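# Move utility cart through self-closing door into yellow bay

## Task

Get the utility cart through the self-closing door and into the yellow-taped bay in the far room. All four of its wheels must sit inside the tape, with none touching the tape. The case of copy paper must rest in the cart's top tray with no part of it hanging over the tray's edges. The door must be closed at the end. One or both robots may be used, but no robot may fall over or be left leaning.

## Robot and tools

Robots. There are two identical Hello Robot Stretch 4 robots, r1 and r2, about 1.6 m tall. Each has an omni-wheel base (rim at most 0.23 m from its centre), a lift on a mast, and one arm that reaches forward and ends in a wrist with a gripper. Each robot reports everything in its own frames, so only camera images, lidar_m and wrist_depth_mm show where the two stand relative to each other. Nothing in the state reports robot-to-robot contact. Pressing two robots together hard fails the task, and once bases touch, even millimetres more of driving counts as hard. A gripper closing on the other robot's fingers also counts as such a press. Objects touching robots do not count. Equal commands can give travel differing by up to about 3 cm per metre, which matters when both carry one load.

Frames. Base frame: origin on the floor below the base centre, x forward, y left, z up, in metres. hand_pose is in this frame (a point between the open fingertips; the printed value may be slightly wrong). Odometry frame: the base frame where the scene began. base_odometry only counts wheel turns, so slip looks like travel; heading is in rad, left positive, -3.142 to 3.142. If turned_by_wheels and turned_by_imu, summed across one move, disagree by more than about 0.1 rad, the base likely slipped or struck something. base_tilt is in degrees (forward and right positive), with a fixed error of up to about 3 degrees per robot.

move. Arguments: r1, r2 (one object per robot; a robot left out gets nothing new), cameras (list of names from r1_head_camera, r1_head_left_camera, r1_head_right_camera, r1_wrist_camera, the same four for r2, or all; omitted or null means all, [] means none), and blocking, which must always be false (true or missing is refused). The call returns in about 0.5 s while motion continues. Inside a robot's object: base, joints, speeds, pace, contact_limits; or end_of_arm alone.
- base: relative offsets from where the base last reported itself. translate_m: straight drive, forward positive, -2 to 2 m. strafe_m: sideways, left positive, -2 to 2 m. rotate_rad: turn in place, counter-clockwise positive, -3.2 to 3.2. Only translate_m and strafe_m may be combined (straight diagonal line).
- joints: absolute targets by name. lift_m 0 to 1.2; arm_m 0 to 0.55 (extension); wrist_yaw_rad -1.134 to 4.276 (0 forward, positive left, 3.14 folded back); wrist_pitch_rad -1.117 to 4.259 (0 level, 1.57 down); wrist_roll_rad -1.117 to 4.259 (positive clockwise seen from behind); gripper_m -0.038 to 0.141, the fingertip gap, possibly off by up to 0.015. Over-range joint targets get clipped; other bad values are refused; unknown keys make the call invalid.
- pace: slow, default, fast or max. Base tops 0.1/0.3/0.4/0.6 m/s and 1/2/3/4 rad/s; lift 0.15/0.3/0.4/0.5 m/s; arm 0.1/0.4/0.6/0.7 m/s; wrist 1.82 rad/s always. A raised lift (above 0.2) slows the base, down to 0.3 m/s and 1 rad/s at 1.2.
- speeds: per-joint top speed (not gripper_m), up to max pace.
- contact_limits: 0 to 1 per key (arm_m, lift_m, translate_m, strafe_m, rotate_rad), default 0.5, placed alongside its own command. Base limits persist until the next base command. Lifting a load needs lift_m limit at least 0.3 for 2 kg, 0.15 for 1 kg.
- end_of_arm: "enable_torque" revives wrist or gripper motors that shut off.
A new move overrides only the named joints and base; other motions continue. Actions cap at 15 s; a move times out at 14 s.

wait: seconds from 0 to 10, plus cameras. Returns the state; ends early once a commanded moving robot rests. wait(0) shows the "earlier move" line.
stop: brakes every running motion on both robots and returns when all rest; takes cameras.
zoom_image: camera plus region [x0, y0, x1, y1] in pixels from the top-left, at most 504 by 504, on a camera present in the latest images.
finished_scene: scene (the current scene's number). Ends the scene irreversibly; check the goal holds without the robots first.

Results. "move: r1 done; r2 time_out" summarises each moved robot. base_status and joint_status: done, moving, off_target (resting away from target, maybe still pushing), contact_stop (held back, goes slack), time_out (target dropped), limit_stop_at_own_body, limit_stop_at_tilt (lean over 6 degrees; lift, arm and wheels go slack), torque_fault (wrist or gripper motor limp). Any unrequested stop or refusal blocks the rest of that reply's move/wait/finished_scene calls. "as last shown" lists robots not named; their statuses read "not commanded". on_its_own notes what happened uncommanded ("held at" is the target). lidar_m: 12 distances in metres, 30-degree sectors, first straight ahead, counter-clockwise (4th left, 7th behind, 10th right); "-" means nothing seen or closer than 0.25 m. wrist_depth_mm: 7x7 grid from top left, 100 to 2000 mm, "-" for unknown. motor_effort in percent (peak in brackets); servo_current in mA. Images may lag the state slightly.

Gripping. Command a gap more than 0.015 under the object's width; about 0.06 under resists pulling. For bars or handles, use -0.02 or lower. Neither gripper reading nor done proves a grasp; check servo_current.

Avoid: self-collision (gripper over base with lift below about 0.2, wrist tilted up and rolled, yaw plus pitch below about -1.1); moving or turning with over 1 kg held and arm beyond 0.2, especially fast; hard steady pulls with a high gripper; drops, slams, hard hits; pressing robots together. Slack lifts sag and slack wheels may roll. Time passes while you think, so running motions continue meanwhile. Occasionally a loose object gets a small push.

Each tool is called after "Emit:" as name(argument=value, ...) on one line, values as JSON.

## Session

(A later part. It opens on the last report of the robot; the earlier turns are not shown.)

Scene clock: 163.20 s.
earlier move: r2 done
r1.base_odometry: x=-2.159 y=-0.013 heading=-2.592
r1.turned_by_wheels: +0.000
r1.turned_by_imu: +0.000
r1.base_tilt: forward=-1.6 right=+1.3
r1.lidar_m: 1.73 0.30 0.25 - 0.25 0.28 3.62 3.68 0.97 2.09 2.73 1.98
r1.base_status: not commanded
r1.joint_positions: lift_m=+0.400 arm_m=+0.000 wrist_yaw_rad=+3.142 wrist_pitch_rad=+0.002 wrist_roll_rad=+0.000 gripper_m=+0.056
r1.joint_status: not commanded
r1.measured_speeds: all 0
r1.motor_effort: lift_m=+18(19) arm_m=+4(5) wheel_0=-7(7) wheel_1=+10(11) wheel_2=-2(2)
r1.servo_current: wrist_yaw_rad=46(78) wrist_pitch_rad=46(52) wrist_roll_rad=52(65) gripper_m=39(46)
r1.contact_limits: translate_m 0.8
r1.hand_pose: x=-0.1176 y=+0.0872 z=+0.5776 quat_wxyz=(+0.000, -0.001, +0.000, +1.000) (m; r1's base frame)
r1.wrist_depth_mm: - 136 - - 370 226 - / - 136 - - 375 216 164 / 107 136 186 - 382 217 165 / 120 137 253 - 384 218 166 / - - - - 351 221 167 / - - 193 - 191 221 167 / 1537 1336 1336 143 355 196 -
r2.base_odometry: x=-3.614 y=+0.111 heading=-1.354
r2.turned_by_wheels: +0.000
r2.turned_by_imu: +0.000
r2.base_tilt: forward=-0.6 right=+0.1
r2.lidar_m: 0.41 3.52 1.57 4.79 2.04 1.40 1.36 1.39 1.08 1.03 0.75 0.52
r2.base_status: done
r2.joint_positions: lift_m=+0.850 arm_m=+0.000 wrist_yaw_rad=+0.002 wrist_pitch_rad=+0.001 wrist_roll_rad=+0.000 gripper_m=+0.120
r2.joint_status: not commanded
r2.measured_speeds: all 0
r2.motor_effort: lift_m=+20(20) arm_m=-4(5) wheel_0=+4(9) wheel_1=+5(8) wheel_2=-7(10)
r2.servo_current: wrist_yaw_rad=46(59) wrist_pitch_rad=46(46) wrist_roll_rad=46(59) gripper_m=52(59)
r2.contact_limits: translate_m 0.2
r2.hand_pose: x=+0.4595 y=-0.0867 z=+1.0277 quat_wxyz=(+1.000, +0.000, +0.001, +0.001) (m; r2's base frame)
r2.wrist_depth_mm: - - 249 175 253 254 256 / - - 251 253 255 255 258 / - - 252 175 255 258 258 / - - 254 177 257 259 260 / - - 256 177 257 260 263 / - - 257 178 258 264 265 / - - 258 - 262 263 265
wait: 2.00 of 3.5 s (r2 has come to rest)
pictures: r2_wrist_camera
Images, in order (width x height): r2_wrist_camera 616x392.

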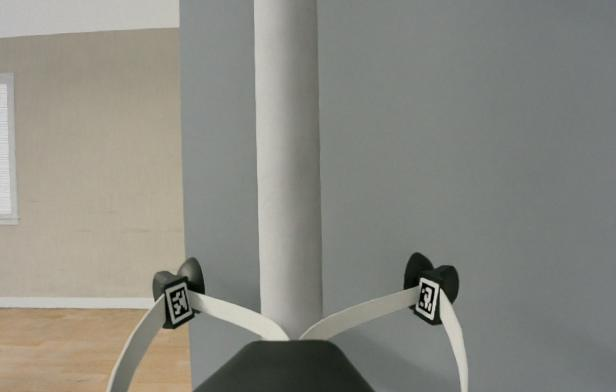

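Emit:
move(r2={"joints":{"gripper_m":-0.038}}, blocking=false, cameras=[])

Emit:
wait(seconds=3, cameras=["r2_wrist_camera"])

Scene clock: 170.67 s.
move: r2 moving
r1: as last shown
r1.lidar_m: 1.70 0.28 0.25 - 0.25 0.27 3.62 3.66 0.97 2.13 2.73 1.97
r1.motor_effort: lift_m=+18(19) arm_m=+4(4) wheel_0=-7(7) wheel_1=+10(11) wheel_2=-2(2)
r1.servo_current: wrist_yaw_rad=39(59) wrist_pitch_rad=46(52) wrist_roll_rad=52(52) gripper_m=39(46)
r1.contact_limits: translate_m 0.8
r1.wrist_depth_mm: - 136 - - 370 226 - / - 136 - - 375 215 164 / 107 136 186 - 382 217 165 / 120 137 253 - 382 218 167 / - - - - 349 220 167 / - - 193 - 191 220 167 / 1499 1308 1336 143 353 196 -
r2.base_odometry: x=-3.614 y=+0.111 heading=-1.354
r2.turned_by_wheels: +0.000
r2.turned_by_imu: +0.000
r2.base_tilt: forward=-0.7 right=+0.1
r2.lidar_m: 0.40 3.47 1.59 4.79 2.03 1.44 1.35 1.42 1.07 1.01 0.72 0.52
r2.base_status: not commanded
r2.joint_positions: lift_m=+0.850 arm_m=+0.000 wrist_yaw_rad=+0.002 wrist_pitch_rad=+0.001 wrist_roll_rad=+0.000 gripper_m=+0.106
r2.joint_status: gripper_m moving
r2.measured_speeds: all 0
r2.motor_effort: lift_m=+20(20) arm_m=-4(4) wheel_0=+4(4) wheel_1=+4(4) wheel_2=-6(7)
r2.servo_current: wrist_yaw_rad=52(59) wrist_pitch_rad=39(46) wrist_roll_rad=52(52) gripper_m=117(117)
r2.contact_limits: translate_m 0.2
r2.hand_pose: x=+0.4595 y=-0.0867 z=+1.0277 quat_wxyz=(+1.000, +0.000, +0.001, +0.001) (m; r2's base frame)
r2.wrist_depth_mm: - - 249 175 253 255 256 / - - 252 253 254 255 257 / - - 252 176 255 257 258 / - - 254 177 257 259 260 / - - 256 178 259 260 263 / - - 204 178 200 262 264 / - - 258 - 264 263 265
pictures: none
No camera images: "cameras" was empty.

Scene clock: 172.43 s.
earlier move: r2 done
r1.base_odometry: x=-2.159 y=-0.013 heading=-2.592
r1.turned_by_wheels: +0.000
r1.turned_by_imu: +0.000
r1.base_tilt: forward=-1.6 right=+1.3
r1.lidar_m: 1.70 0.31 0.25 - 0.25 0.27 3.62 3.66 0.99 2.13 2.74 1.98
r1.base_status: not commanded
r1.joint_positions: lift_m=+0.400 arm_m=+0.000 wrist_yaw_rad=+3.142 wrist_pitch_rad=+0.002 wrist_roll_rad=+0.000 gripper_m=+0.056
r1.joint_status: not commanded
r1.measured_speeds: all 0
r1.motor_effort: lift_m=+18(19) arm_m=+4(5) wheel_0=-4(7) wheel_1=+4(11) wheel_2=-1(2)
r1.servo_current: wrist_yaw_rad=52(65) wrist_pitch_rad=46(52) wrist_roll_rad=46(59) gripper_m=46(46)
r1.contact_limits: translate_m 0.8
r1.hand_pose: x=-0.1176 y=+0.0872 z=+0.5776 quat_wxyz=(+0.000, -0.001, +0.000, +1.000) (m; r1's base frame)
r1.wrist_depth_mm: - 136 - - 377 235 171 / - 136 - - 384 224 171 / 107 136 186 - 389 226 173 / 120 137 254 - 392 229 174 / - - - - 364 229 174 / - - 194 - 191 228 175 / 1499 1366 1336 143 364 204 -
r2.base_odometry: x=-3.613 y=+0.111 heading=-1.354
r2.turned_by_wheels: +0.001
r2.turned_by_imu: +0.001
r2.base_tilt: forward=-0.7 right=+0.1
r2.lidar_m: 0.42 3.49 1.58 4.79 2.03 1.42 1.35 1.39 1.07 1.01 0.72 0.49
r2.base_status: not commanded
r2.joint_positions: lift_m=+0.850 arm_m=+0.000 wrist_yaw_rad=+0.004 wrist_pitch_rad=+0.001 wrist_roll_rad=+0.000 gripper_m=-0.036
r2.joint_status: all done
r2.measured_speeds: all 0
r2.motor_effort: lift_m=+20(20) arm_m=-4(4) wheel_0=+3(4) wheel_1=+4(5) wheel_2=+2(7)
r2.servo_current: wrist_yaw_rad=59(59) wrist_pitch_rad=39(46) wrist_roll_rad=46(52) gripper_m=130(280)
r2.contact_limits: translate_m 0.2
r2.hand_pose: x=+0.4597 y=-0.0862 z=+1.0277 quat_wxyz=(+1.000, +0.000, +0.001, +0.002) (m; r2's base frame)
r2.wrist_depth_mm: - - 238 161 242 242 245 / - - 240 162 242 245 246 / - - 241 163 245 246 247 / - - 242 166 246 247 250 / - - 243 163 247 249 250 / - - 185 165 179 251 252 / - - 246 - 251 251 254
wait: 1.77 of 3 s (r2 has come to rest)
pictures: r2_wrist_camera
Images, in order (width x height): r2_wrist_camera 616x392.

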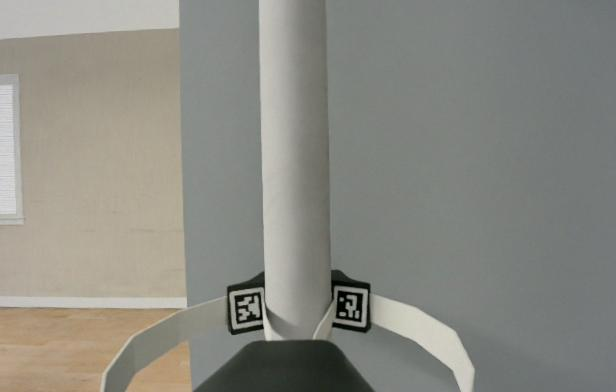

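Emit:
move(r1={"base":{"strafe_m":-0.3},"joints":{"wrist_yaw_rad":0,"wrist_roll_rad":0},"pace":"slow"}, blocking=false, cameras=[])

Emit:
wait(seconds=4, cameras=["r1_head_camera","r1_head_left_camera","r1_wrist_camera"])

Emit:
zoom_image(camera="r1_head_left_camera", region=[160, 200, 380, 400])

Scene clock: 179.40 s.
move: r1 moving
r1.base_odometry: x=-2.167 y=-0.001 heading=-2.592
r1.turned_by_wheels: +0.000
r1.turned_by_imu: +0.000
r1.base_tilt: forward=-1.5 right=+1.3
r1.lidar_m: 1.71 0.33 0.25 - 0.25 0.29 3.61 3.65 0.97 2.11 2.71 2.00
r1.base_status: strafe_m moving
r1.joint_positions: lift_m=+0.400 arm_m=+0.000 wrist_yaw_rad=+2.743 wrist_pitch_rad=+0.002 wrist_roll_rad=+0.000 gripper_m=+0.056
r1.joint_status: wrist_yaw_rad moving; wrist_roll_rad moving
r1.measured_speeds: translate_m=-0.001 strafe_m=-0.058 rotate_rad=+0.004 lift_m=+0.000 arm_m=+0.000 wrist_yaw_rad=-1.578 wrist_pitch_rad=+0.000 wrist_roll_rad=+0.000
r1.motor_effort: lift_m=+19(19) arm_m=+4(5) wheel_0=+7(8) wheel_1=-3(6) wheel_2=+1(2)
r1.servo_current: wrist_yaw_rad=273(273) wrist_pitch_rad=33(52) wrist_roll_rad=39(65) gripper_m=39(46)
r1.hand_pose: x=-0.0610 y=+0.1926 z=+0.5776 quat_wxyz=(+0.198, -0.001, +0.000, +0.980) (m; r1's base frame)
r1.wrist_depth_mm: - - - 307 202 151 - / 180 - - 314 205 151 131 / 195 - - 315 216 152 132 / 214 - - 320 207 153 132 / - - - 320 210 159 133 / - - 195 325 190 160 134 / 1464 1336 621 265 201 143 -
r2: as last shown
r2.turned_by_wheels: +0.000
r2.turned_by_imu: +0.000
r2.base_tilt: forward=-0.6 right=+0.0
r2.lidar_m: 0.40 3.50 1.59 4.78 2.04 1.45 1.34 1.40 1.10 1.01 0.72 0.49
r2.motor_effort: lift_m=+20(20) arm_m=-4(4) wheel_0=+3(4) wheel_1=+3(4) wheel_2=+2(2)
r2.servo_current: wrist_yaw_rad=52(59) wrist_pitch_rad=46(46) wrist_roll_rad=52(52) gripper_m=130(143)
r2.contact_limits: translate_m 0.2
r2.wrist_depth_mm: - - 239 161 240 243 244 / - - 239 162 242 245 246 / - - 241 162 244 245 248 / - - 243 166 246 247 248 / - - 243 164 246 250 250 / - - 185 165 179 250 252 / - - 247 - 251 252 253
pictures: none
No camera images: "cameras" was empty.

Scene clock: 183.07 s.
earlier move: r1 done
r1.base_odometry: x=-2.316 y=+0.242 heading=-2.592
r1.turned_by_wheels: +0.000
r1.turned_by_imu: -0.002
r1.base_tilt: forward=-1.6 right=+1.2
r1.lidar_m: 1.72 3.49 0.51 0.47 0.49 0.65 3.60 0.72 0.79 2.06 2.42 3.25
r1.base_status: done
r1.joint_positions: lift_m=+0.400 arm_m=+0.000 wrist_yaw_rad=+0.003 wrist_pitch_rad=+0.002 wrist_roll_rad=+0.000 gripper_m=+0.056
r1.joint_status: all done
r1.measured_speeds: all 0
r1.motor_effort: lift_m=+19(19) arm_m=+4(5) wheel_0=+2(8) wheel_1=-2(7) wheel_2=+1(2)
r1.servo_current: wrist_yaw_rad=46(618) wrist_pitch_rad=39(52) wrist_roll_rad=33(91) gripper_m=46(52)
r1.hand_pose: x=+0.4595 y=-0.0867 z=+0.5776 quat_wxyz=(+1.000, +0.000, +0.001, +0.001) (m; r1's base frame)
r1.wrist_depth_mm: - - - - - - - / - - - - - - - / - - - - - - - / - - - - - - - / - - - - - - - / - - 194 1661 187 - 1921 / 1464 1308 1308 153 1366 1281 1430
r2.base_odometry: x=-3.613 y=+0.110 heading=-1.354
r2.turned_by_wheels: +0.000
r2.turned_by_imu: +0.000
r2.base_tilt: forward=-0.7 right=+0.0
r2.lidar_m: 0.39 3.46 1.58 4.78 2.02 1.43 1.34 1.40 1.08 1.02 0.75 0.49
r2.base_status: not commanded
r2.joint_positions: lift_m=+0.850 arm_m=+0.000 wrist_yaw_rad=+0.005 wrist_pitch_rad=+0.001 wrist_roll_rad=+0.000 gripper_m=-0.037
r2.joint_status: not commanded
r2.measured_speeds: all 0
r2.motor_effort: lift_m=+20(20) arm_m=-4(5) wheel_0=+0(4) wheel_1=-1(4) wheel_2=+5(8)
r2.servo_current: wrist_yaw_rad=39(65) wrist_pitch_rad=46(46) wrist_roll_rad=46(59) gripper_m=117(143)
r2.contact_limits: translate_m 0.2
r2.hand_pose: x=+0.4598 y=-0.0859 z=+1.0277 quat_wxyz=(+1.000, +0.000, +0.001, +0.003) (m; r2's base frame)
r2.wrist_depth_mm: - - 238 161 241 242 244 / - - 240 162 243 244 245 / - - 241 163 244 245 247 / - - 242 166 246 247 249 / - - 245 164 247 248 250 / - - 185 165 179 251 252 / - - 246 - 251 253 254
wait: 3.67 of 4 s (r1 has come to rest)
pictures: r1_head_camera, r1_head_left_camera, r1_wrist_camera
Images, in order (width x height): r1_head_camera 420x560, r1_head_left_camera 420x672, r1_wrist_camera 616x392.

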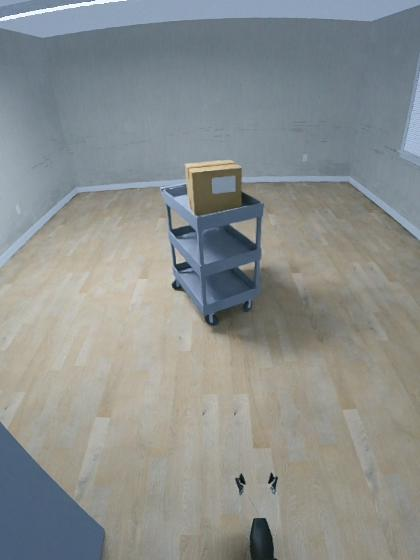

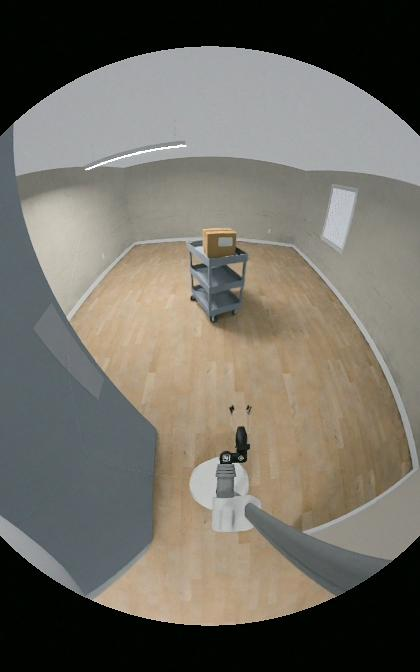

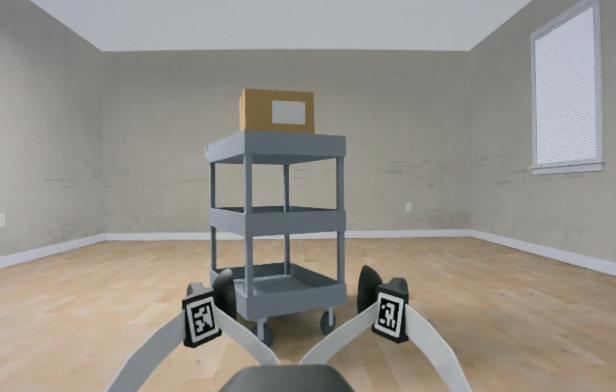

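Scaled by 2.291 from the camera's 420x672 image, which has a finer 600x960 frame.

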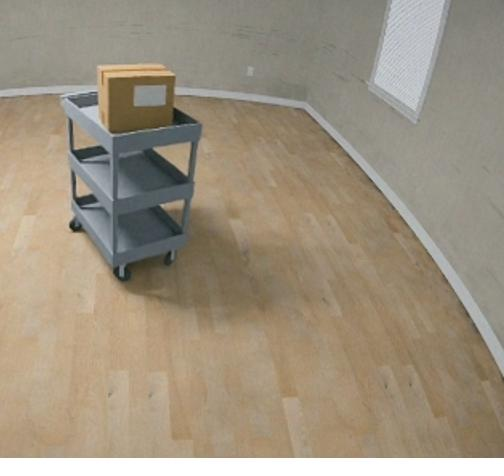

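Emit:
move(r1={"base":{"translate_m":1.1,"strafe_m":-0.2},"joints":{"lift_m":0.327,"wrist_roll_rad":1.57,"gripper_m":0.141}}, blocking=false, cameras=[])

Emit:
wait(seconds=6, cameras=[])

Emit:
move(r1={"base":{"rotate_rad":0.27}}, blocking=false, cameras=[])

Emit:
wait(seconds=3, cameras=["r1_head_camera","r1_wrist_camera"])

Scene clock: 193.60 s.
move: r1 moving
r1.base_odometry: x=-2.346 y=+0.231 heading=-2.592
r1.turned_by_wheels: +0.000
r1.turned_by_imu: +0.000
r1.base_tilt: forward=-1.6 right=+1.3
r1.lidar_m: 1.69 3.50 0.52 0.48 0.50 0.67 3.64 0.73 0.87 2.19 2.40 3.25
r1.base_status: translate_m moving; strafe_m moving
r1.joint_positions: lift_m=+0.363 arm_m=+0.000 wrist_yaw_rad=+0.003 wrist_pitch_rad=+0.002 wrist_roll_rad=+0.582 gripper_m=+0.075
r1.joint_status: lift_m moving; wrist_roll_rad moving; gripper_m moving
r1.measured_speeds: translate_m=+0.121 strafe_m=-0.022 rotate_rad=+0.003 lift_m=-0.144 arm_m=+0.000 wrist_yaw_rad=+0.000 wrist_pitch_rad=+0.000 wrist_roll_rad=+1.820
r1.motor_effort: lift_m=+12(17) arm_m=+4(4) wheel_0=+7(10) wheel_1=+4(5) wheel_2=-7(9)
r1.servo_current: wrist_yaw_rad=59(72) wrist_pitch_rad=39(46) wrist_roll_rad=85(104) gripper_m=78(78)
r1.hand_pose: x=+0.4595 y=-0.0867 z=+0.5402 quat_wxyz=(+0.958, +0.287, +0.001, +0.001) (m; r1's base frame)
r1.wrist_depth_mm: - - - - - - - / - - - - - - - / - - 1618 - - - - / - - - - - - 1537 / - - - - - 1576 1138 / - - 196 1537 189 1118 960 / - - - 142 1118 904 788
r2: as last shown
r2.base_tilt: forward=-0.6 right=+0.1
r2.lidar_m: 0.39 3.51 1.57 4.79 2.02 1.43 1.34 1.39 1.07 1.01 0.73 0.50
r2.motor_effort: lift_m=+20(20) arm_m=-4(4) wheel_0=+1(1) wheel_1=-1(1) wheel_2=+5(5)
r2.servo_current: wrist_yaw_rad=59(59) wrist_pitch_rad=39(46) wrist_roll_rad=59(59) gripper_m=111(117)
r2.contact_limits: translate_m 0.2
r2.wrist_depth_mm: - - 238 161 241 243 245 / - - 240 162 243 244 245 / - - 241 162 245 247 247 / - - 242 166 246 248 249 / - - 243 165 247 249 251 / - - 185 166 179 250 252 / - - 246 - 250 251 253
pictures: none
No camera images: "cameras" was empty.

Scene clock: 198.30 s.
earlier move: r1 done
r1.base_odometry: x=-3.358 y=-0.162 heading=-2.591
r1.turned_by_wheels: +0.000
r1.turned_by_imu: -0.001
r1.base_tilt: forward=-1.6 right=+1.3
r1.lidar_m: 0.72 0.70 2.73 2.59 0.96 1.01 1.65 1.71 2.23 2.10 2.17 2.92
r1.base_status: done
r1.joint_positions: lift_m=+0.327 arm_m=+0.000 wrist_yaw_rad=+0.003 wrist_pitch_rad=+0.002 wrist_roll_rad=+1.568 gripper_m=+0.141
r1.joint_status: all done
r1.measured_speeds: all 0
r1.motor_effort: lift_m=+12(17) arm_m=+4(4) wheel_0=+3(10) wheel_1=+2(7) wheel_2=+2(10)
r1.servo_current: wrist_yaw_rad=59(72) wrist_pitch_rad=33(52) wrist_roll_rad=65(104) gripper_m=39(98)
r1.hand_pose: x=+0.4595 y=-0.0867 z=+0.5051 quat_wxyz=(+0.708, +0.706, +0.002, +0.000) (m; r1's base frame)
r1.wrist_depth_mm: - - - - 1863 1008 707 / - - - - 1921 1025 715 / - - - - 1921 1025 723 / - - - - - 1042 723 / - - - - - 854 699 / - 210 - - 1618 196 585 / 539 535 - 142 1078 - 544
r2.base_odometry: x=-3.613 y=+0.110 heading=-1.354
r2.turned_by_wheels: +0.000
r2.turned_by_imu: +0.001
r2.base_tilt: forward=-0.7 right=+0.0
r2.lidar_m: 0.41 1.21 1.59 4.79 2.04 1.46 1.36 1.42 1.08 1.02 0.72 0.49
r2.base_status: not commanded
r2.joint_positions: lift_m=+0.850 arm_m=+0.000 wrist_yaw_rad=+0.005 wrist_pitch_rad=+0.001 wrist_roll_rad=+0.000 gripper_m=-0.037
r2.joint_status: not commanded
r2.measured_speeds: all 0
r2.motor_effort: lift_m=+20(20) arm_m=-4(5) wheel_0=+1(1) wheel_1=+0(1) wheel_2=+5(5)
r2.servo_current: wrist_yaw_rad=52(65) wrist_pitch_rad=39(46) wrist_roll_rad=39(65) gripper_m=104(124)
r2.contact_limits: translate_m 0.2
r2.hand_pose: x=+0.4598 y=-0.0859 z=+1.0277 quat_wxyz=(+1.000, +0.000, +0.001, +0.003) (m; r2's base frame)
r2.wrist_depth_mm: - - 239 161 240 243 245 / - - 240 162 244 245 246 / - - 240 162 245 246 247 / - - 243 166 246 247 249 / - - 244 164 247 249 251 / - - 185 165 179 250 253 / 1042 - 246 - 250 252 253
wait: 4.70 of 6 s (r1 has come to rest)
pictures: none
No camera images: "cameras" was empty.

Scene clock: 198.80 s.
move: r1 moving
r1.base_odometry: x=-3.358 y=-0.162 heading=-2.375
r1.turned_by_wheels: +0.216
r1.turned_by_imu: +0.217
r1.base_tilt: forward=-1.6 right=+1.3
r1.lidar_m: 0.69 0.71 2.62 1.20 0.98 1.30 1.66 1.85 2.14 2.12 2.35 0.83
r1.base_status: rotate_rad moving
r1.joint_positions: lift_m=+0.327 arm_m=+0.000 wrist_yaw_rad=+0.002 wrist_pitch_rad=+0.002 wrist_roll_rad=+1.568 gripper_m=+0.141
r1.joint_status: not commanded
r1.measured_speeds: translate_m=-0.001 strafe_m=+0.000 rotate_rad=+0.502 lift_m=+0.000 arm_m=+0.000 wrist_yaw_rad=+0.000 wrist_pitch_rad=+0.000 wrist_roll_rad=+0.000
r1.motor_effort: lift_m=+13(13) arm_m=+4(4) wheel_0=-2(8) wheel_1=-3(8) wheel_2=-2(7)
r1.servo_current: wrist_yaw_rad=52(65) wrist_pitch_rad=33(46) wrist_roll_rad=39(65) gripper_m=39(46)
r1.hand_pose: x=+0.4594 y=-0.0868 z=+0.5051 quat_wxyz=(+0.708, +0.706, +0.002, +0.000) (m; r1's base frame)
r1.wrist_depth_mm: - - - - 1863 1008 707 / - - - - 1921 1025 707 / - - - - 1983 946 715 / - 591 - 580 - 569 574 / 539 585 - - - 539 549 / 512 209 - - 1118 197 521 / 496 496 - 142 1060 - 496
r2: as last shown
r2.turned_by_imu: +0.000
r2.base_tilt: forward=-0.6 right=+0.0
r2.lidar_m: 0.40 1.22 1.57 4.78 2.01 1.44 1.37 1.41 1.09 1.02 0.73 0.49
r2.motor_effort: lift_m=+20(20) arm_m=-4(4) wheel_0=+1(1) wheel_1=-1(1) wheel_2=+5(5)
r2.servo_current: wrist_yaw_rad=52(52) wrist_pitch_rad=39(39) wrist_roll_rad=39(52) gripper_m=111(117)
r2.contact_limits: translate_m 0.2
r2.wrist_depth_mm: - - 239 161 241 243 244 / - - 239 162 243 244 246 / - - 241 163 244 246 249 / - - 243 166 245 248 249 / - - 244 164 246 248 249 / - - 185 166 179 250 252 / 1060 - 246 - 250 253 252
pictures: none
No camera images: "cameras" was empty.

Scene clock: 199.33 s.
earlier move: r1 done
r1.base_odometry: x=-3.358 y=-0.162 heading=-2.322
r1.turned_by_wheels: +0.053
r1.turned_by_imu: +0.054
r1.base_tilt: forward=-1.6 right=+1.3
r1.lidar_m: 0.69 3.05 2.61 1.20 0.96 1.41 1.66 1.89 2.13 2.14 2.43 0.79
r1.base_status: done
r1.joint_positions: lift_m=+0.327 arm_m=+0.000 wrist_yaw_rad=+0.002 wrist_pitch_rad=+0.002 wrist_roll_rad=+1.568 gripper_m=+0.141
r1.joint_status: not commanded
r1.measured_speeds: all 0
r1.motor_effort: lift_m=+13(13) arm_m=+4(4) wheel_0=-3(8) wheel_1=-1(8) wheel_2=-1(7)
r1.servo_current: wrist_yaw_rad=46(65) wrist_pitch_rad=46(52) wrist_roll_rad=52(65) gripper_m=46(46)
r1.hand_pose: x=+0.4594 y=-0.0868 z=+0.5051 quat_wxyz=(+0.708, +0.706, +0.002, +0.000) (m; r1's base frame)
r1.wrist_depth_mm: - - - - 1808 1008 699 / - - - - 1756 946 707 / 544 559 - 549 1921 549 559 / 525 591 - - - 535 539 / 512 580 - - - 512 521 / 504 210 - - 1060 196 508 / 484 496 - 142 1808 - 492
r2.base_odometry: x=-3.613 y=+0.110 heading=-1.354
r2.turned_by_wheels: +0.000
r2.turned_by_imu: +0.000
r2.base_tilt: forward=-0.7 right=+0.1
r2.lidar_m: 0.40 1.21 1.59 4.79 2.03 1.41 1.35 1.40 1.10 1.02 0.74 0.50
r2.base_status: not commanded
r2.joint_positions: lift_m=+0.850 arm_m=+0.000 wrist_yaw_rad=+0.005 wrist_pitch_rad=+0.001 wrist_roll_rad=+0.000 gripper_m=-0.037
r2.joint_status: not commanded
r2.measured_speeds: all 0
r2.motor_effort: lift_m=+20(20) arm_m=-4(4) wheel_0=+1(1) wheel_1=-1(1) wheel_2=+5(5)
r2.servo_current: wrist_yaw_rad=52(52) wrist_pitch_rad=39(46) wrist_roll_rad=52(59) gripper_m=111(117)
r2.contact_limits: translate_m 0.2
r2.hand_pose: x=+0.4598 y=-0.0859 z=+1.0277 quat_wxyz=(+1.000, +0.000, +0.001, +0.003) (m; r2's base frame)
r2.wrist_depth_mm: - - 238 161 242 243 244 / - - 239 161 244 245 246 / - - 242 163 245 247 248 / - - 243 166 246 249 250 / - - 245 164 248 248 249 / - - 185 165 179 251 252 / 1042 - 246 - 249 254 253
wait: 0.53 of 3 s (r1 has come to rest)
pictures: r1_head_camera, r1_wrist_camera
Images, in order (width x height): r1_head_camera 420x560, r1_wrist_camera 616x392.

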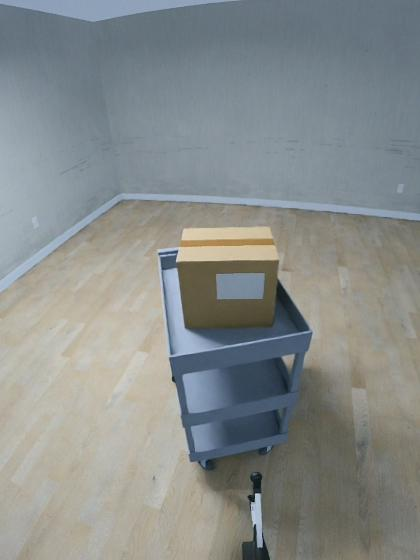

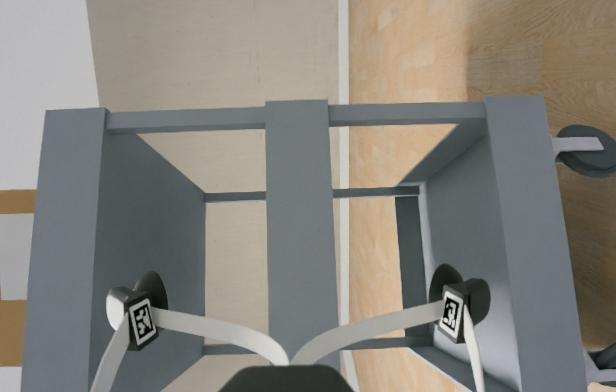

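Emit:
move(r1={"base":{"rotate_rad":0.11}}, blocking=false, cameras=[])

Emit:
wait(seconds=1.5, cameras=[])

Emit:
move(r1={"base":{"translate_m":0.26,"strafe_m":-0.055},"pace":"slow","contact_limits":{"translate_m":0.2}}, blocking=false, cameras=[])

Emit:
wait(seconds=5, cameras=["r1_wrist_camera"])

Scene clock: 208.70 s.
move: r1 moving
r1.base_odometry: x=-3.358 y=-0.162 heading=-2.212
r1.turned_by_wheels: +0.110
r1.turned_by_imu: +0.110
r1.base_tilt: forward=-1.6 right=+1.2
r1.lidar_m: 0.68 2.89 2.60 1.19 0.99 1.70 1.65 2.06 2.13 2.14 2.62 0.74
r1.base_status: rotate_rad moving
r1.joint_positions: lift_m=+0.327 arm_m=+0.000 wrist_yaw_rad=+0.002 wrist_pitch_rad=+0.002 wrist_roll_rad=+1.568 gripper_m=+0.141
r1.joint_status: not commanded
r1.measured_speeds: all 0
r1.motor_effort: lift_m=+13(13) arm_m=+4(4) wheel_0=+1(7) wheel_1=-1(8) wheel_2=+0(7)
r1.servo_current: wrist_yaw_rad=52(59) wrist_pitch_rad=39(52) wrist_roll_rad=39(52) gripper_m=46(46)
r1.hand_pose: x=+0.4594 y=-0.0868 z=+0.5051 quat_wxyz=(+0.708, +0.706, +0.001, +0.000) (m; r1's base frame)
r1.wrist_depth_mm: - - - - 1499 820 661 / 508 597 - 539 1661 525 521 / 504 591 - - - 521 517 / 496 591 - - - 508 508 / 484 585 - - - - 504 / 488 210 - - 211 197 496 / 477 504 - 143 - 1060 492
r2: as last shown
r2.lidar_m: 0.39 1.20 1.58 4.79 2.02 1.46 1.35 1.39 1.11 1.02 0.73 0.49
r2.servo_current: wrist_yaw_rad=52(59) wrist_pitch_rad=39(46) wrist_roll_rad=39(52) gripper_m=111(117)
r2.contact_limits: translate_m 0.2
r2.wrist_depth_mm: - - 238 161 242 244 245 / - - 239 162 243 245 247 / - - 242 163 244 245 248 / - - 243 166 246 247 249 / - - 244 164 247 250 250 / - - 185 165 179 250 252 / 1042 - 247 - 250 252 253
pictures: none
No camera images: "cameras" was empty.

Scene clock: 208.97 s.
earlier move: r1 done
r1.base_odometry: x=-3.358 y=-0.162 heading=-2.212
r1.turned_by_wheels: +0.000
r1.turned_by_imu: +0.000
r1.base_tilt: forward=-1.6 right=+1.2
r1.lidar_m: 0.70 2.91 2.60 1.19 0.97 1.70 1.66 2.05 2.13 2.14 2.61 0.77
r1.base_status: done
r1.joint_positions: lift_m=+0.327 arm_m=+0.000 wrist_yaw_rad=+0.002 wrist_pitch_rad=+0.002 wrist_roll_rad=+1.568 gripper_m=+0.141
r1.joint_status: not commanded
r1.measured_speeds: all 0
r1.motor_effort: lift_m=+13(13) arm_m=+4(4) wheel_0=-1(7) wheel_1=-1(8) wheel_2=+1(7)
r1.servo_current: wrist_yaw_rad=39(59) wrist_pitch_rad=46(52) wrist_roll_rad=52(59) gripper_m=46(52)
r1.hand_pose: x=+0.4594 y=-0.0868 z=+0.5051 quat_wxyz=(+0.708, +0.706, +0.001, +0.000) (m; r1's base frame)
r1.wrist_depth_mm: - - - - 1499 820 676 / 512 597 - 544 1708 525 521 / 508 591 - - - 512 517 / 496 591 - - - 508 504 / 492 580 - - - - 500 / 480 209 - - 211 196 500 / 477 500 - 142 - 1042 488
r2.base_odometry: x=-3.613 y=+0.110 heading=-1.354
r2.turned_by_wheels: +0.000
r2.turned_by_imu: +0.000
r2.base_tilt: forward=-0.7 right=+0.1
r2.lidar_m: 0.39 1.19 1.58 4.79 2.04 1.44 1.36 1.39 1.07 1.02 0.74 0.49
r2.base_status: not commanded
r2.joint_positions: lift_m=+0.850 arm_m=+0.000 wrist_yaw_rad=+0.005 wrist_pitch_rad=+0.001 wrist_roll_rad=+0.000 gripper_m=-0.037
r2.joint_status: not commanded
r2.measured_speeds: all 0
r2.motor_effort: lift_m=+20(20) arm_m=-4(4) wheel_0=+0(1) wheel_1=-1(1) wheel_2=+5(5)
r2.servo_current: wrist_yaw_rad=46(65) wrist_pitch_rad=39(46) wrist_roll_rad=52(52) gripper_m=104(117)
r2.contact_limits: translate_m 0.2
r2.hand_pose: x=+0.4598 y=-0.0859 z=+1.0277 quat_wxyz=(+1.000, +0.000, +0.001, +0.003) (m; r2's base frame)
r2.wrist_depth_mm: - - 238 160 241 244 246 / - - 240 162 242 244 245 / - - 241 163 244 246 247 / - - 244 166 244 248 248 / - - 245 164 247 248 251 / - - 185 165 179 250 252 / 1042 - 246 - 250 251 253
wait: 0.27 of 1.5 s (r1 has come to rest)
pictures: none
No camera images: "cameras" was empty.

Scene clock: 209.47 s.
move: r1 moving
r1.base_odometry: x=-3.368 y=-0.170 heading=-2.212
r1.turned_by_wheels: +0.000
r1.turned_by_imu: +0.000
r1.base_tilt: forward=-1.6 right=+1.3
r1.lidar_m: 0.67 2.90 2.60 1.21 0.98 1.69 1.67 2.08 2.13 2.16 2.61 0.73
r1.base_status: translate_m moving; strafe_m moving
r1.joint_positions: lift_m=+0.327 arm_m=+0.000 wrist_yaw_rad=+0.002 wrist_pitch_rad=+0.002 wrist_roll_rad=+1.568 gripper_m=+0.141
r1.joint_status: not commanded
r1.measured_speeds: translate_m=+0.050 strafe_m=-0.010 rotate_rad=+0.001 lift_m=+0.000 arm_m=+0.000 wrist_yaw_rad=+0.000 wrist_pitch_rad=+0.000 wrist_roll_rad=+0.000
r1.motor_effort: lift_m=+13(13) arm_m=+4(4) wheel_0=+6(9) wheel_1=+3(5) wheel_2=-7(8)
r1.servo_current: wrist_yaw_rad=33(65) wrist_pitch_rad=46(52) wrist_roll_rad=33(65) gripper_m=46(46)
r1.contact_limits: translate_m 0.2
r1.hand_pose: x=+0.4594 y=-0.0868 z=+0.5051 quat_wxyz=(+0.708, +0.706, +0.001, +0.000) (m; r1's base frame)
r1.wrist_depth_mm: - - - - 1537 820 668 / 496 597 - 508 1756 508 512 / 488 591 - - - 504 500 / 488 591 - - - - 496 / 477 580 - - - - 488 / 469 211 - - 211 197 480 / 466 177 - 143 - 991 473
r2: as last shown
r2.base_tilt: forward=-0.6 right=+0.0
r2.lidar_m: 0.41 1.19 1.59 4.78 2.04 1.44 1.36 1.41 1.05 1.00 0.75 0.49
r2.motor_effort: lift_m=+20(20) arm_m=-4(4) wheel_0=+1(1) wheel_1=-1(1) wheel_2=+5(5)
r2.servo_current: wrist_yaw_rad=46(59) wrist_pitch_rad=33(39) wrist_roll_rad=46(52) gripper_m=111(117)
r2.contact_limits: translate_m 0.2
r2.wrist_depth_mm: - - 237 161 241 243 244 / - - 240 162 244 245 246 / - - 240 163 244 246 248 / - - 243 166 245 247 249 / - - 245 163 247 248 249 / - - 185 165 179 249 252 / 1078 - 246 - 250 252 253
pictures: none
No camera images: "cameras" was empty.

Scene clock: 212.90 s.
earlier move: r1 done
r1.base_odometry: x=-3.558 y=-0.337 heading=-2.212
r1.turned_by_wheels: +0.000
r1.turned_by_imu: +0.000
r1.base_tilt: forward=-1.6 right=+1.3
r1.lidar_m: 0.44 0.47 2.57 1.32 1.14 1.64 1.91 2.37 2.17 2.19 2.67 0.49
r1.base_status: done
r1.joint_positions: lift_m=+0.327 arm_m=+0.000 wrist_yaw_rad=+0.002 wrist_pitch_rad=+0.002 wrist_roll_rad=+1.568 gripper_m=+0.141
r1.joint_status: not commanded
r1.measured_speeds: all 0
r1.motor_effort: lift_m=+13(13) arm_m=+4(4) wheel_0=+3(9) wheel_1=+3(6) wheel_2=-1(8)
r1.servo_current: wrist_yaw_rad=59(72) wrist_pitch_rad=46(52) wrist_roll_rad=46(65) gripper_m=39(52)
r1.contact_limits: translate_m 0.2
r1.hand_pose: x=+0.4594 y=-0.0868 z=+0.5051 quat_wxyz=(+0.708, +0.706, +0.001, +0.000) (m; r1's base frame)
r1.wrist_depth_mm: 282 - 290 - 283 917 699 / 436 - - - 1661 1098 477 / 439 640 - - 1708 - 480 / 433 591 - - 1618 866 480 / 424 585 - - 1618 - 484 / 404 210 183 - 191 195 484 / 415 535 - 143 - 668 484
r2.base_odometry: x=-3.613 y=+0.110 heading=-1.354
r2.turned_by_wheels: +0.000
r2.turned_by_imu: +0.000
r2.base_tilt: forward=-0.7 right=+0.0
r2.lidar_m: 0.40 1.30 1.42 4.78 2.02 1.43 1.35 1.39 1.06 1.01 0.74 0.50
r2.base_status: not commanded
r2.joint_positions: lift_m=+0.850 arm_m=+0.000 wrist_yaw_rad=+0.005 wrist_pitch_rad=+0.001 wrist_roll_rad=+0.000 gripper_m=-0.037
r2.joint_status: not commanded
r2.measured_speeds: all 0
r2.motor_effort: lift_m=+20(20) arm_m=-4(4) wheel_0=+1(1) wheel_1=-1(1) wheel_2=+5(5)
r2.servo_current: wrist_yaw_rad=46(65) wrist_pitch_rad=39(46) wrist_roll_rad=46(65) gripper_m=111(124)
r2.contact_limits: translate_m 0.2
r2.hand_pose: x=+0.4598 y=-0.0859 z=+1.0277 quat_wxyz=(+1.000, +0.000, +0.001, +0.003) (m; r2's base frame)
r2.wrist_depth_mm: - - 238 161 242 243 245 / - - 239 162 243 244 246 / - - 240 162 244 246 246 / - - 243 166 246 247 249 / - - 244 164 248 249 250 / - - 185 165 178 251 252 / - - 247 - 251 252 253
wait: 3.43 of 5 s (r1 has come to rest)
pictures: r1_wrist_camera
Images, in order (width x height): r1_wrist_camera 616x392.

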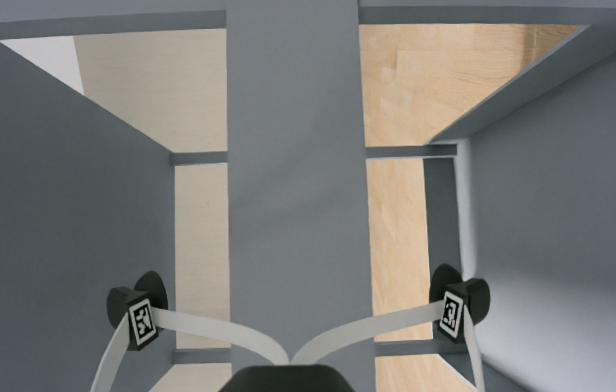

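Emit:
move(r1={"base":{"translate_m":0.1,"strafe_m":0.015},"pace":"slow","contact_limits":{"translate_m":0.2}}, blocking=false, cameras=[])

Emit:
wait(seconds=3, cameras=[])

Emit:
move(r1={"joints":{"gripper_m":0.02}}, blocking=false, cameras=[])

Emit:
wait(seconds=3, cameras=["r1_wrist_camera","r1_head_left_camera"])

Scene clock: 219.67 s.
move: r1 moving
r1.base_odometry: x=-3.564 y=-0.349 heading=-2.211
r1.turned_by_wheels: +0.000
r1.turned_by_imu: +0.000
r1.base_tilt: forward=-1.6 right=+1.3
r1.lidar_m: 0.44 0.46 2.55 1.29 1.13 1.62 1.93 2.36 2.17 2.18 2.66 0.47
r1.base_status: translate_m moving; strafe_m moving
r1.joint_positions: lift_m=+0.327 arm_m=+0.000 wrist_yaw_rad=+0.002 wrist_pitch_rad=+0.002 wrist_roll_rad=+1.568 gripper_m=+0.141
r1.joint_status: not commanded
r1.measured_speeds: translate_m=+0.049 strafe_m=+0.007 rotate_rad=+0.003 lift_m=+0.000 arm_m=+0.000 wrist_yaw_rad=+0.000 wrist_pitch_rad=+0.000 wrist_roll_rad=+0.000
r1.motor_effort: lift_m=+13(13) arm_m=+4(4) wheel_0=+2(5) wheel_1=+4(6) wheel_2=-6(7)
r1.servo_current: wrist_yaw_rad=52(59) wrist_pitch_rad=39(46) wrist_roll_rad=46(59) gripper_m=46(46)
r1.contact_limits: translate_m 0.2
r1.hand_pose: x=+0.4594 y=-0.0868 z=+0.5051 quat_wxyz=(+0.708, +0.706, +0.001, +0.000) (m; r1's base frame)
r1.wrist_depth_mm: - - - - 1397 1008 741 / 418 - - - 1708 1098 469 / 433 640 - - 1708 - 473 / 430 585 - - 1618 854 484 / 424 585 - - 1618 - 480 / 404 210 185 - 190 195 484 / 415 525 - 143 - 676 488
r2: as last shown
r2.base_tilt: forward=-0.7 right=+0.1
r2.lidar_m: 0.40 1.30 1.37 4.78 2.00 1.44 1.37 1.38 1.07 1.02 0.74 0.49
r2.motor_effort: lift_m=+20(20) arm_m=-4(4) wheel_0=+1(1) wheel_1=+0(1) wheel_2=+5(5)
r2.servo_current: wrist_yaw_rad=52(72) wrist_pitch_rad=46(46) wrist_roll_rad=39(59) gripper_m=111(117)
r2.contact_limits: translate_m 0.2
r2.wrist_depth_mm: - - 238 160 241 243 244 / - - 240 162 244 244 246 / - - 242 163 245 246 248 / - - 243 166 246 247 248 / - - 245 164 247 249 251 / - - 185 166 179 251 253 / - - 247 - 250 252 253
pictures: none
No camera images: "cameras" was empty.

Scene clock: 221.43 s.
earlier move: r1 done
r1.base_odometry: x=-3.605 y=-0.426 heading=-2.211
r1.turned_by_wheels: +0.000
r1.turned_by_imu: +0.000
r1.base_tilt: forward=-1.6 right=+1.3
r1.lidar_m: 0.36 0.37 2.52 1.36 1.19 1.53 2.00 2.48 2.20 2.22 2.71 0.40
r1.base_status: done
r1.joint_positions: lift_m=+0.327 arm_m=+0.000 wrist_yaw_rad=-0.002 wrist_pitch_rad=+0.002 wrist_roll_rad=+1.568 gripper_m=+0.141
r1.joint_status: not commanded
r1.measured_speeds: all 0
r1.motor_effort: lift_m=+13(13) arm_m=+4(4) wheel_0=+4(7) wheel_1=+4(7) wheel_2=-6(10)
r1.servo_current: wrist_yaw_rad=78(78) wrist_pitch_rad=39(52) wrist_roll_rad=46(65) gripper_m=46(46)
r1.contact_limits: translate_m 0.2
r1.hand_pose: x=+0.4591 y=-0.0881 z=+0.5051 quat_wxyz=(+0.708, +0.706, +0.000, -0.002) (m; r1's base frame)
r1.wrist_depth_mm: - - - - - 991 707 / 436 - - - - 1078 - / 436 691 - - - - 473 / 430 585 - - - 778 484 / 430 580 - - - 723 484 / 407 189 - - - 192 480 / 415 574 165 135 - 759 480
r2.base_odometry: x=-3.613 y=+0.110 heading=-1.354
r2.turned_by_wheels: +0.000
r2.turned_by_imu: +0.000
r2.base_tilt: forward=-0.6 right=+0.1
r2.lidar_m: 0.40 1.30 1.36 4.77 2.03 1.43 1.34 1.41 1.09 1.03 0.73 0.50
r2.base_status: not commanded
r2.joint_positions: lift_m=+0.850 arm_m=+0.000 wrist_yaw_rad=+0.005 wrist_pitch_rad=+0.001 wrist_roll_rad=+0.000 gripper_m=-0.037
r2.joint_status: not commanded
r2.measured_speeds: all 0
r2.motor_effort: lift_m=+20(20) arm_m=-4(5) wheel_0=+1(1) wheel_1=-1(1) wheel_2=+5(5)
r2.servo_current: wrist_yaw_rad=39(72) wrist_pitch_rad=39(46) wrist_roll_rad=52(59) gripper_m=104(117)
r2.contact_limits: translate_m 0.2
r2.hand_pose: x=+0.4598 y=-0.0859 z=+1.0277 quat_wxyz=(+1.000, +0.000, +0.001, +0.003) (m; r2's base frame)
r2.wrist_depth_mm: - - 238 161 242 243 246 / - - 239 162 243 244 246 / - - 241 162 244 247 247 / - - 242 166 245 247 249 / - - 246 164 247 250 250 / - - 185 165 179 250 252 / - - 247 - 250 252 253
wait: 1.77 of 3 s (r1 has come to rest)
pictures: none
No camera images: "cameras" was empty.

Scene clock: 221.93 s.
move: r1 moving
r1.base_odometry: x=-3.605 y=-0.426 heading=-2.211
r1.turned_by_wheels: +0.000
r1.turned_by_imu: +0.000
r1.base_tilt: forward=-1.6 right=+1.3
r1.lidar_m: 0.37 0.40 2.51 1.37 1.19 1.57 2.00 2.46 2.22 2.23 2.70 0.41
r1.base_status: not commanded
r1.joint_positions: lift_m=+0.327 arm_m=+0.000 wrist_yaw_rad=-0.002 wrist_pitch_rad=+0.002 wrist_roll_rad=+1.568 gripper_m=+0.130
r1.joint_status: gripper_m moving
r1.measured_speeds: all 0
r1.motor_effort: lift_m=+13(13) arm_m=+4(4) wheel_0=+4(4) wheel_1=+4(4) wheel_2=-6(6)
r1.servo_current: wrist_yaw_rad=46(59) wrist_pitch_rad=46(46) wrist_roll_rad=39(59) gripper_m=91(91)
r1.contact_limits: translate_m 0.2
r1.hand_pose: x=+0.4591 y=-0.0881 z=+0.5051 quat_wxyz=(+0.708, +0.706, +0.000, -0.002) (m; r1's base frame)
r1.wrist_depth_mm: - - - - - 991 707 / 436 - - - - 1078 - / 439 699 - - - - 477 / 433 585 - - - 778 484 / 427 585 - - - 715 484 / 404 193 - - - 190 484 / 418 525 165 129 - - 484
r2: as last shown
r2.base_tilt: forward=-0.7 right=+0.1
r2.lidar_m: 0.39 1.33 1.35 4.78 2.02 1.43 1.36 1.38 1.06 1.03 0.70 0.46
r2.motor_effort: lift_m=+20(20) arm_m=-4(4) wheel_0=+1(1) wheel_1=-1(1) wheel_2=+5(5)
r2.servo_current: wrist_yaw_rad=59(72) wrist_pitch_rad=39(46) wrist_roll_rad=52(52) gripper_m=111(117)
r2.contact_limits: translate_m 0.2
r2.wrist_depth_mm: - - 238 161 242 242 244 / - - 239 162 243 245 246 / - - 241 162 245 246 246 / - - 241 166 246 247 249 / - - 244 164 247 249 250 / - - 185 165 179 250 252 / - - 247 - 250 251 253
pictures: none
No camera images: "cameras" was empty.

Scene clock: 223.60 s.
earlier move: r1 done
r1.base_odometry: x=-3.605 y=-0.426 heading=-2.211
r1.turned_by_wheels: +0.000
r1.turned_by_imu: +0.000
r1.base_tilt: forward=-1.6 right=+1.3
r1.lidar_m: 0.36 0.39 2.50 1.37 1.17 1.56 2.01 2.45 2.21 2.24 2.72 0.40
r1.base_status: not commanded
r1.joint_positions: lift_m=+0.327 arm_m=+0.000 wrist_yaw_rad=-0.002 wrist_pitch_rad=+0.004 wrist_roll_rad=+1.568 gripper_m=+0.021
r1.joint_status: all done
r1.measured_speeds: all 0
r1.motor_effort: lift_m=+14(14) arm_m=+2(4) wheel_0=+3(4) wheel_1=+3(4) wheel_2=-3(6)
r1.servo_current: wrist_yaw_rad=46(59) wrist_pitch_rad=52(52) wrist_roll_rad=59(65) gripper_m=85(208)
r1.contact_limits: translate_m 0.2
r1.hand_pose: x=+0.4591 y=-0.0881 z=+0.5044 quat_wxyz=(+0.708, +0.706, +0.001, -0.002) (m; r1's base frame)
r1.wrist_depth_mm: - - - - 1464 991 732 / 466 - - - - 1060 469 / 445 647 - - - - 488 / 439 597 - - - 788 473 / 433 640 - - - 768 477 / 413 554 - - 181 173 477 / 407 160 138 - - 156 477
r2.base_odometry: x=-3.613 y=+0.110 heading=-1.354
r2.turned_by_wheels: +0.000
r2.turned_by_imu: +0.000
r2.base_tilt: forward=-0.7 right=+0.1
r2.lidar_m: 0.38 1.29 1.36 4.79 1.99 1.43 1.34 1.37 1.09 1.01 0.74 0.49
r2.base_status: not commanded
r2.joint_positions: lift_m=+0.850 arm_m=+0.000 wrist_yaw_rad=+0.005 wrist_pitch_rad=+0.001 wrist_roll_rad=+0.000 gripper_m=-0.037
r2.joint_status: not commanded
r2.measured_speeds: all 0
r2.motor_effort: lift_m=+20(20) arm_m=-4(4) wheel_0=+1(1) wheel_1=+0(1) wheel_2=+5(5)
r2.servo_current: wrist_yaw_rad=46(72) wrist_pitch_rad=39(46) wrist_roll_rad=39(59) gripper_m=111(117)
r2.contact_limits: translate_m 0.2
r2.hand_pose: x=+0.4598 y=-0.0859 z=+1.0277 quat_wxyz=(+1.000, +0.000, +0.001, +0.003) (m; r2's base frame)
r2.wrist_depth_mm: - - 237 160 241 243 244 / - - 240 162 243 244 246 / - - 241 163 245 247 246 / - - 243 166 245 247 249 / - - 244 164 248 249 250 / - - 185 165 179 250 251 / - - 246 - 251 253 253
wait: 1.67 of 3 s (r1 has come to rest)
pictures: r1_head_left_camera, r1_wrist_camera
Images, in order (width x height): r1_head_left_camera 420x672, r1_wrist_camera 616x392.

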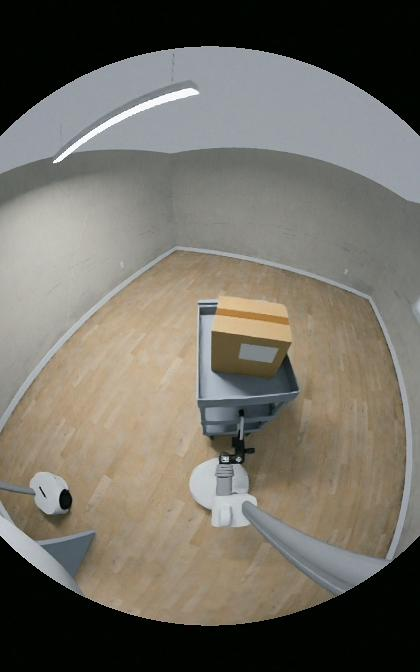

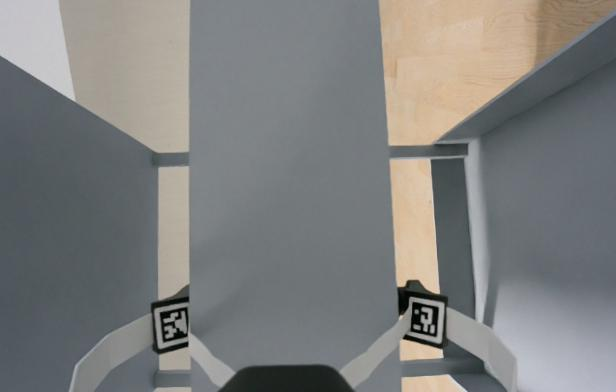

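Emit:
move(r1={"base":{"translate_m":-0.3},"pace":"slow","contact_limits":{"translate_m":0.7}}, blocking=false, cameras=[])

Emit:
wait(seconds=6, cameras=[])

Emit:
move(r1={"base":{"rotate_rad":-0.2},"pace":"slow","contact_limits":{"rotate_rad":0.7}}, blocking=false, cameras=[])

Emit:
wait(seconds=3, cameras=["r1_head_left_camera","r1_wrist_camera"])

Scene clock: 254.17 s.
move: r1 moving
r1.base_odometry: x=-3.598 y=-0.417 heading=-2.212
r1.turned_by_wheels: -0.001
r1.turned_by_imu: -0.001
r1.base_tilt: forward=-1.6 right=+1.3
r1.lidar_m: 0.38 0.38 2.52 1.35 1.17 1.58 2.02 2.44 2.21 2.21 2.69 0.39
r1.base_status: translate_m moving
r1.joint_positions: lift_m=+0.327 arm_m=+0.000 wrist_yaw_rad=-0.002 wrist_pitch_rad=+0.006 wrist_roll_rad=+1.568 gripper_m=+0.021
r1.joint_status: not commanded
r1.measured_speeds: translate_m=-0.049 strafe_m=+0.000 rotate_rad=-0.004 lift_m=+0.000 arm_m=+0.000 wrist_yaw_rad=+0.000 wrist_pitch_rad=+0.002 wrist_roll_rad=+0.000
r1.motor_effort: lift_m=+14(14) arm_m=-4(4) wheel_0=-8(9) wheel_1=-6(7) wheel_2=+7(8)
r1.servo_current: wrist_yaw_rad=52(59) wrist_pitch_rad=46(52) wrist_roll_rad=46(59) gripper_m=91(91)
r1.contact_limits: translate_m 0.7
r1.hand_pose: x=+0.4591 y=-0.0881 z=+0.5039 quat_wxyz=(+0.708, +0.706, +0.001, -0.003) (m; r1's base frame)
r1.wrist_depth_mm: - - - - 1430 960 732 / 445 - - - 1464 1060 462 / 445 654 - - - - 492 / 442 609 - - - 759 477 / 439 609 - - - 778 473 / 413 549 - - 178 - 477 / 402 161 156 - - 144 477
r2: as last shown
r2.base_tilt: forward=-0.6 right=+0.0
r2.lidar_m: 0.39 1.31 1.35 4.77 2.01 1.41 1.34 1.39 1.11 1.01 0.76 0.50
r2.servo_current: wrist_yaw_rad=52(59) wrist_pitch_rad=39(39) wrist_roll_rad=46(52) gripper_m=104(117)
r2.contact_limits: translate_m 0.2
r2.wrist_depth_mm: - - 239 161 242 243 244 / - - 240 162 243 245 246 / - - 241 162 245 245 249 / - - 242 166 245 248 249 / - - 245 164 247 249 250 / - - 185 166 179 249 252 / - - 247 - 250 252 254
pictures: none
No camera images: "cameras" was empty.

Scene clock: 257.97 s.
earlier move: r1 done
r1.base_odometry: x=-3.426 y=-0.186 heading=-2.212
r1.turned_by_wheels: +0.000
r1.turned_by_imu: +0.000
r1.base_tilt: forward=-1.6 right=+1.3
r1.lidar_m: 0.40 0.40 2.62 1.24 1.07 1.78 1.73 2.15 2.12 2.13 2.58 0.40
r1.base_status: done
r1.joint_positions: lift_m=+0.327 arm_m=+0.000 wrist_yaw_rad=+0.003 wrist_pitch_rad=+0.007 wrist_roll_rad=+1.568 gripper_m=+0.021
r1.joint_status: not commanded
r1.measured_speeds: all 0
r1.motor_effort: lift_m=+15(16) arm_m=-4(5) wheel_0=-4(10) wheel_1=-4(8) wheel_2=+2(16)
r1.servo_current: wrist_yaw_rad=46(72) wrist_pitch_rad=39(59) wrist_roll_rad=52(78) gripper_m=91(98)
r1.contact_limits: translate_m 0.7
r1.hand_pose: x=+0.4596 y=-0.0867 z=+0.5035 quat_wxyz=(+0.708, +0.706, +0.003, -0.001) (m; r1's base frame)
r1.wrist_depth_mm: - - - - 1464 1008 - / 421 - - - - 1138 466 / 442 609 - - - - 469 / 439 597 - - - 788 477 / 439 603 - - - 798 473 / 410 591 186 - 184 173 480 / 424 175 - - 163 621 480
r2.base_odometry: x=-3.613 y=+0.110 heading=-1.354
r2.turned_by_wheels: +0.000
r2.turned_by_imu: +0.001
r2.base_tilt: forward=-0.7 right=+0.0
r2.lidar_m: 0.39 1.26 1.42 4.79 2.02 1.42 1.36 1.40 1.10 1.01 0.73 0.50
r2.base_status: not commanded
r2.joint_positions: lift_m=+0.850 arm_m=+0.000 wrist_yaw_rad=+0.005 wrist_pitch_rad=+0.001 wrist_roll_rad=+0.000 gripper_m=-0.037
r2.joint_status: not commanded
r2.measured_speeds: all 0
r2.motor_effort: lift_m=+20(20) arm_m=-4(4) wheel_0=+1(1) wheel_1=+0(1) wheel_2=+5(5)
r2.servo_current: wrist_yaw_rad=52(59) wrist_pitch_rad=39(46) wrist_roll_rad=52(59) gripper_m=111(124)
r2.contact_limits: translate_m 0.2
r2.hand_pose: x=+0.4598 y=-0.0859 z=+1.0277 quat_wxyz=(+1.000, +0.000, +0.001, +0.003) (m; r2's base frame)
r2.wrist_depth_mm: - - 239 161 242 244 244 / - - 240 162 243 244 246 / - - 241 163 244 246 248 / - - 242 166 246 247 249 / - - 245 164 247 249 251 / - - 185 166 179 250 252 / - 1205 248 - 250 252 252
wait: 3.80 of 6 s (r1 has come to rest)
pictures: none
No camera images: "cameras" was empty.

Scene clock: 258.47 s.
move: r1 moving
r1.base_odometry: x=-3.426 y=-0.186 heading=-2.333
r1.turned_by_wheels: -0.121
r1.turned_by_imu: -0.121
r1.base_tilt: forward=-1.5 right=+1.3
r1.lidar_m: 0.38 0.36 2.63 1.26 1.02 1.40 1.74 1.98 2.12 2.11 2.41 0.42
r1.base_status: rotate_rad moving
r1.joint_positions: lift_m=+0.327 arm_m=+0.000 wrist_yaw_rad=+0.012 wrist_pitch_rad=+0.007 wrist_roll_rad=+1.568 gripper_m=+0.021
r1.joint_status: not commanded
r1.measured_speeds: translate_m=+0.000 strafe_m=-0.001 rotate_rad=-0.420 lift_m=+0.000 arm_m=+0.000 wrist_yaw_rad=+0.000 wrist_pitch_rad=+0.000 wrist_roll_rad=+0.000
r1.motor_effort: lift_m=+16(16) arm_m=-5(5) wheel_0=+16(16) wheel_1=+6(9) wheel_2=+12(13)
r1.servo_current: wrist_yaw_rad=85(85) wrist_pitch_rad=39(52) wrist_roll_rad=59(59) gripper_m=85(91)
r1.contact_limits: rotate_rad 0.7
r1.hand_pose: x=+0.4604 y=-0.0839 z=+0.5035 quat_wxyz=(+0.708, +0.706, +0.007, +0.002) (m; r1's base frame)
r1.wrist_depth_mm: - - - - 1464 976 715 / 473 - - - 1499 1060 462 / 442 654 - - - - 488 / 442 603 - - 1499 - 473 / 442 603 - - - 788 477 / 415 585 187 - 185 172 477 / 404 165 181 - 167 146 477
r2: as last shown
r2.turned_by_imu: +0.000
r2.lidar_m: 0.37 1.25 1.47 4.77 2.00 1.43 1.35 1.39 1.09 1.02 0.74 0.47
r2.motor_effort: lift_m=+20(20) arm_m=-4(4) wheel_0=+1(1) wheel_1=-1(1) wheel_2=+5(5)
r2.servo_current: wrist_yaw_rad=65(65) wrist_pitch_rad=39(46) wrist_roll_rad=39(52) gripper_m=111(117)
r2.contact_limits: translate_m 0.2
r2.wrist_depth_mm: - - 238 161 241 244 245 / - - 240 162 243 245 246 / - - 241 163 245 245 247 / - - 243 166 246 248 248 / - - 244 164 248 249 250 / - - 185 166 179 250 251 / - 1205 247 - 250 252 252
pictures: none
No camera images: "cameras" was empty.

Scene clock: 259.47 s.
earlier move: r1 done
r1.base_odometry: x=-3.426 y=-0.186 heading=-2.412
r1.turned_by_wheels: -0.079
r1.turned_by_imu: -0.080
r1.base_tilt: forward=-1.6 right=+1.2
r1.lidar_m: 0.34 0.33 2.64 1.28 1.00 1.29 1.73 1.88 2.12 2.10 2.32 0.42
r1.base_status: done
r1.joint_positions: lift_m=+0.327 arm_m=+0.000 wrist_yaw_rad=-0.003 wrist_pitch_rad=+0.007 wrist_roll_rad=+1.570 gripper_m=+0.021
r1.joint_status: not commanded
r1.measured_speeds: all 0
r1.motor_effort: lift_m=+15(16) arm_m=+4(5) wheel_0=-1(16) wheel_1=+4(9) wheel_2=-3(13)
r1.servo_current: wrist_yaw_rad=59(85) wrist_pitch_rad=46(52) wrist_roll_rad=46(59) gripper_m=72(91)
r1.contact_limits: rotate_rad 0.7
r1.hand_pose: x=+0.4590 y=-0.0882 z=+0.5035 quat_wxyz=(+0.708, +0.707, +0.001, -0.003) (m; r1's base frame)
r1.wrist_depth_mm: 260 266 262 - 270 274 286 / - - - - 1618 976 723 / 424 - - - 1537 1060 469 / 442 - - - 1499 - 492 / 436 603 - - - - 477 / 427 591 187 - 182 - 477 / 407 151 185 - 155 153 477
r2.base_odometry: x=-3.613 y=+0.110 heading=-1.354
r2.turned_by_wheels: +0.000
r2.turned_by_imu: +0.000
r2.base_tilt: forward=-0.7 right=+0.0
r2.lidar_m: 0.39 1.24 1.52 4.77 2.06 1.44 1.36 1.39 1.10 1.02 0.73 0.49
r2.base_status: not commanded
r2.joint_positions: lift_m=+0.850 arm_m=+0.000 wrist_yaw_rad=+0.005 wrist_pitch_rad=+0.001 wrist_roll_rad=+0.000 gripper_m=-0.037
r2.joint_status: not commanded
r2.measured_speeds: all 0
r2.motor_effort: lift_m=+20(20) arm_m=-4(4) wheel_0=+1(1) wheel_1=+0(1) wheel_2=+5(5)
r2.servo_current: wrist_yaw_rad=65(65) wrist_pitch_rad=39(46) wrist_roll_rad=46(59) gripper_m=111(117)
r2.contact_limits: translate_m 0.2
r2.hand_pose: x=+0.4598 y=-0.0859 z=+1.0277 quat_wxyz=(+1.000, +0.000, +0.001, +0.003) (m; r2's base frame)
r2.wrist_depth_mm: - - 238 161 241 243 244 / - - 240 162 243 244 245 / - - 240 162 244 246 247 / - - 243 166 245 247 249 / - - 244 164 248 249 250 / - - 185 165 179 251 252 / 1078 1182 246 - 250 252 252
wait: 1.00 of 3 s (r1 has come to rest)
pictures: r1_head_left_camera, r1_wrist_camera
Images, in order (width x height): r1_head_left_camera 420x672, r1_wrist_camera 616x392.

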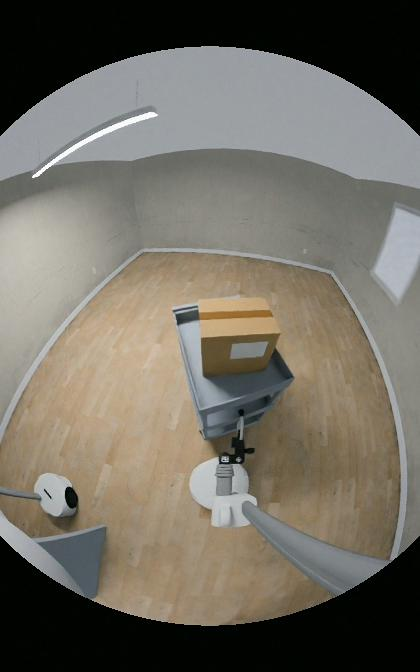

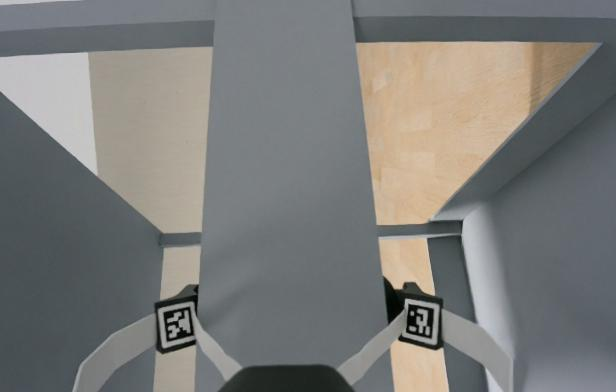

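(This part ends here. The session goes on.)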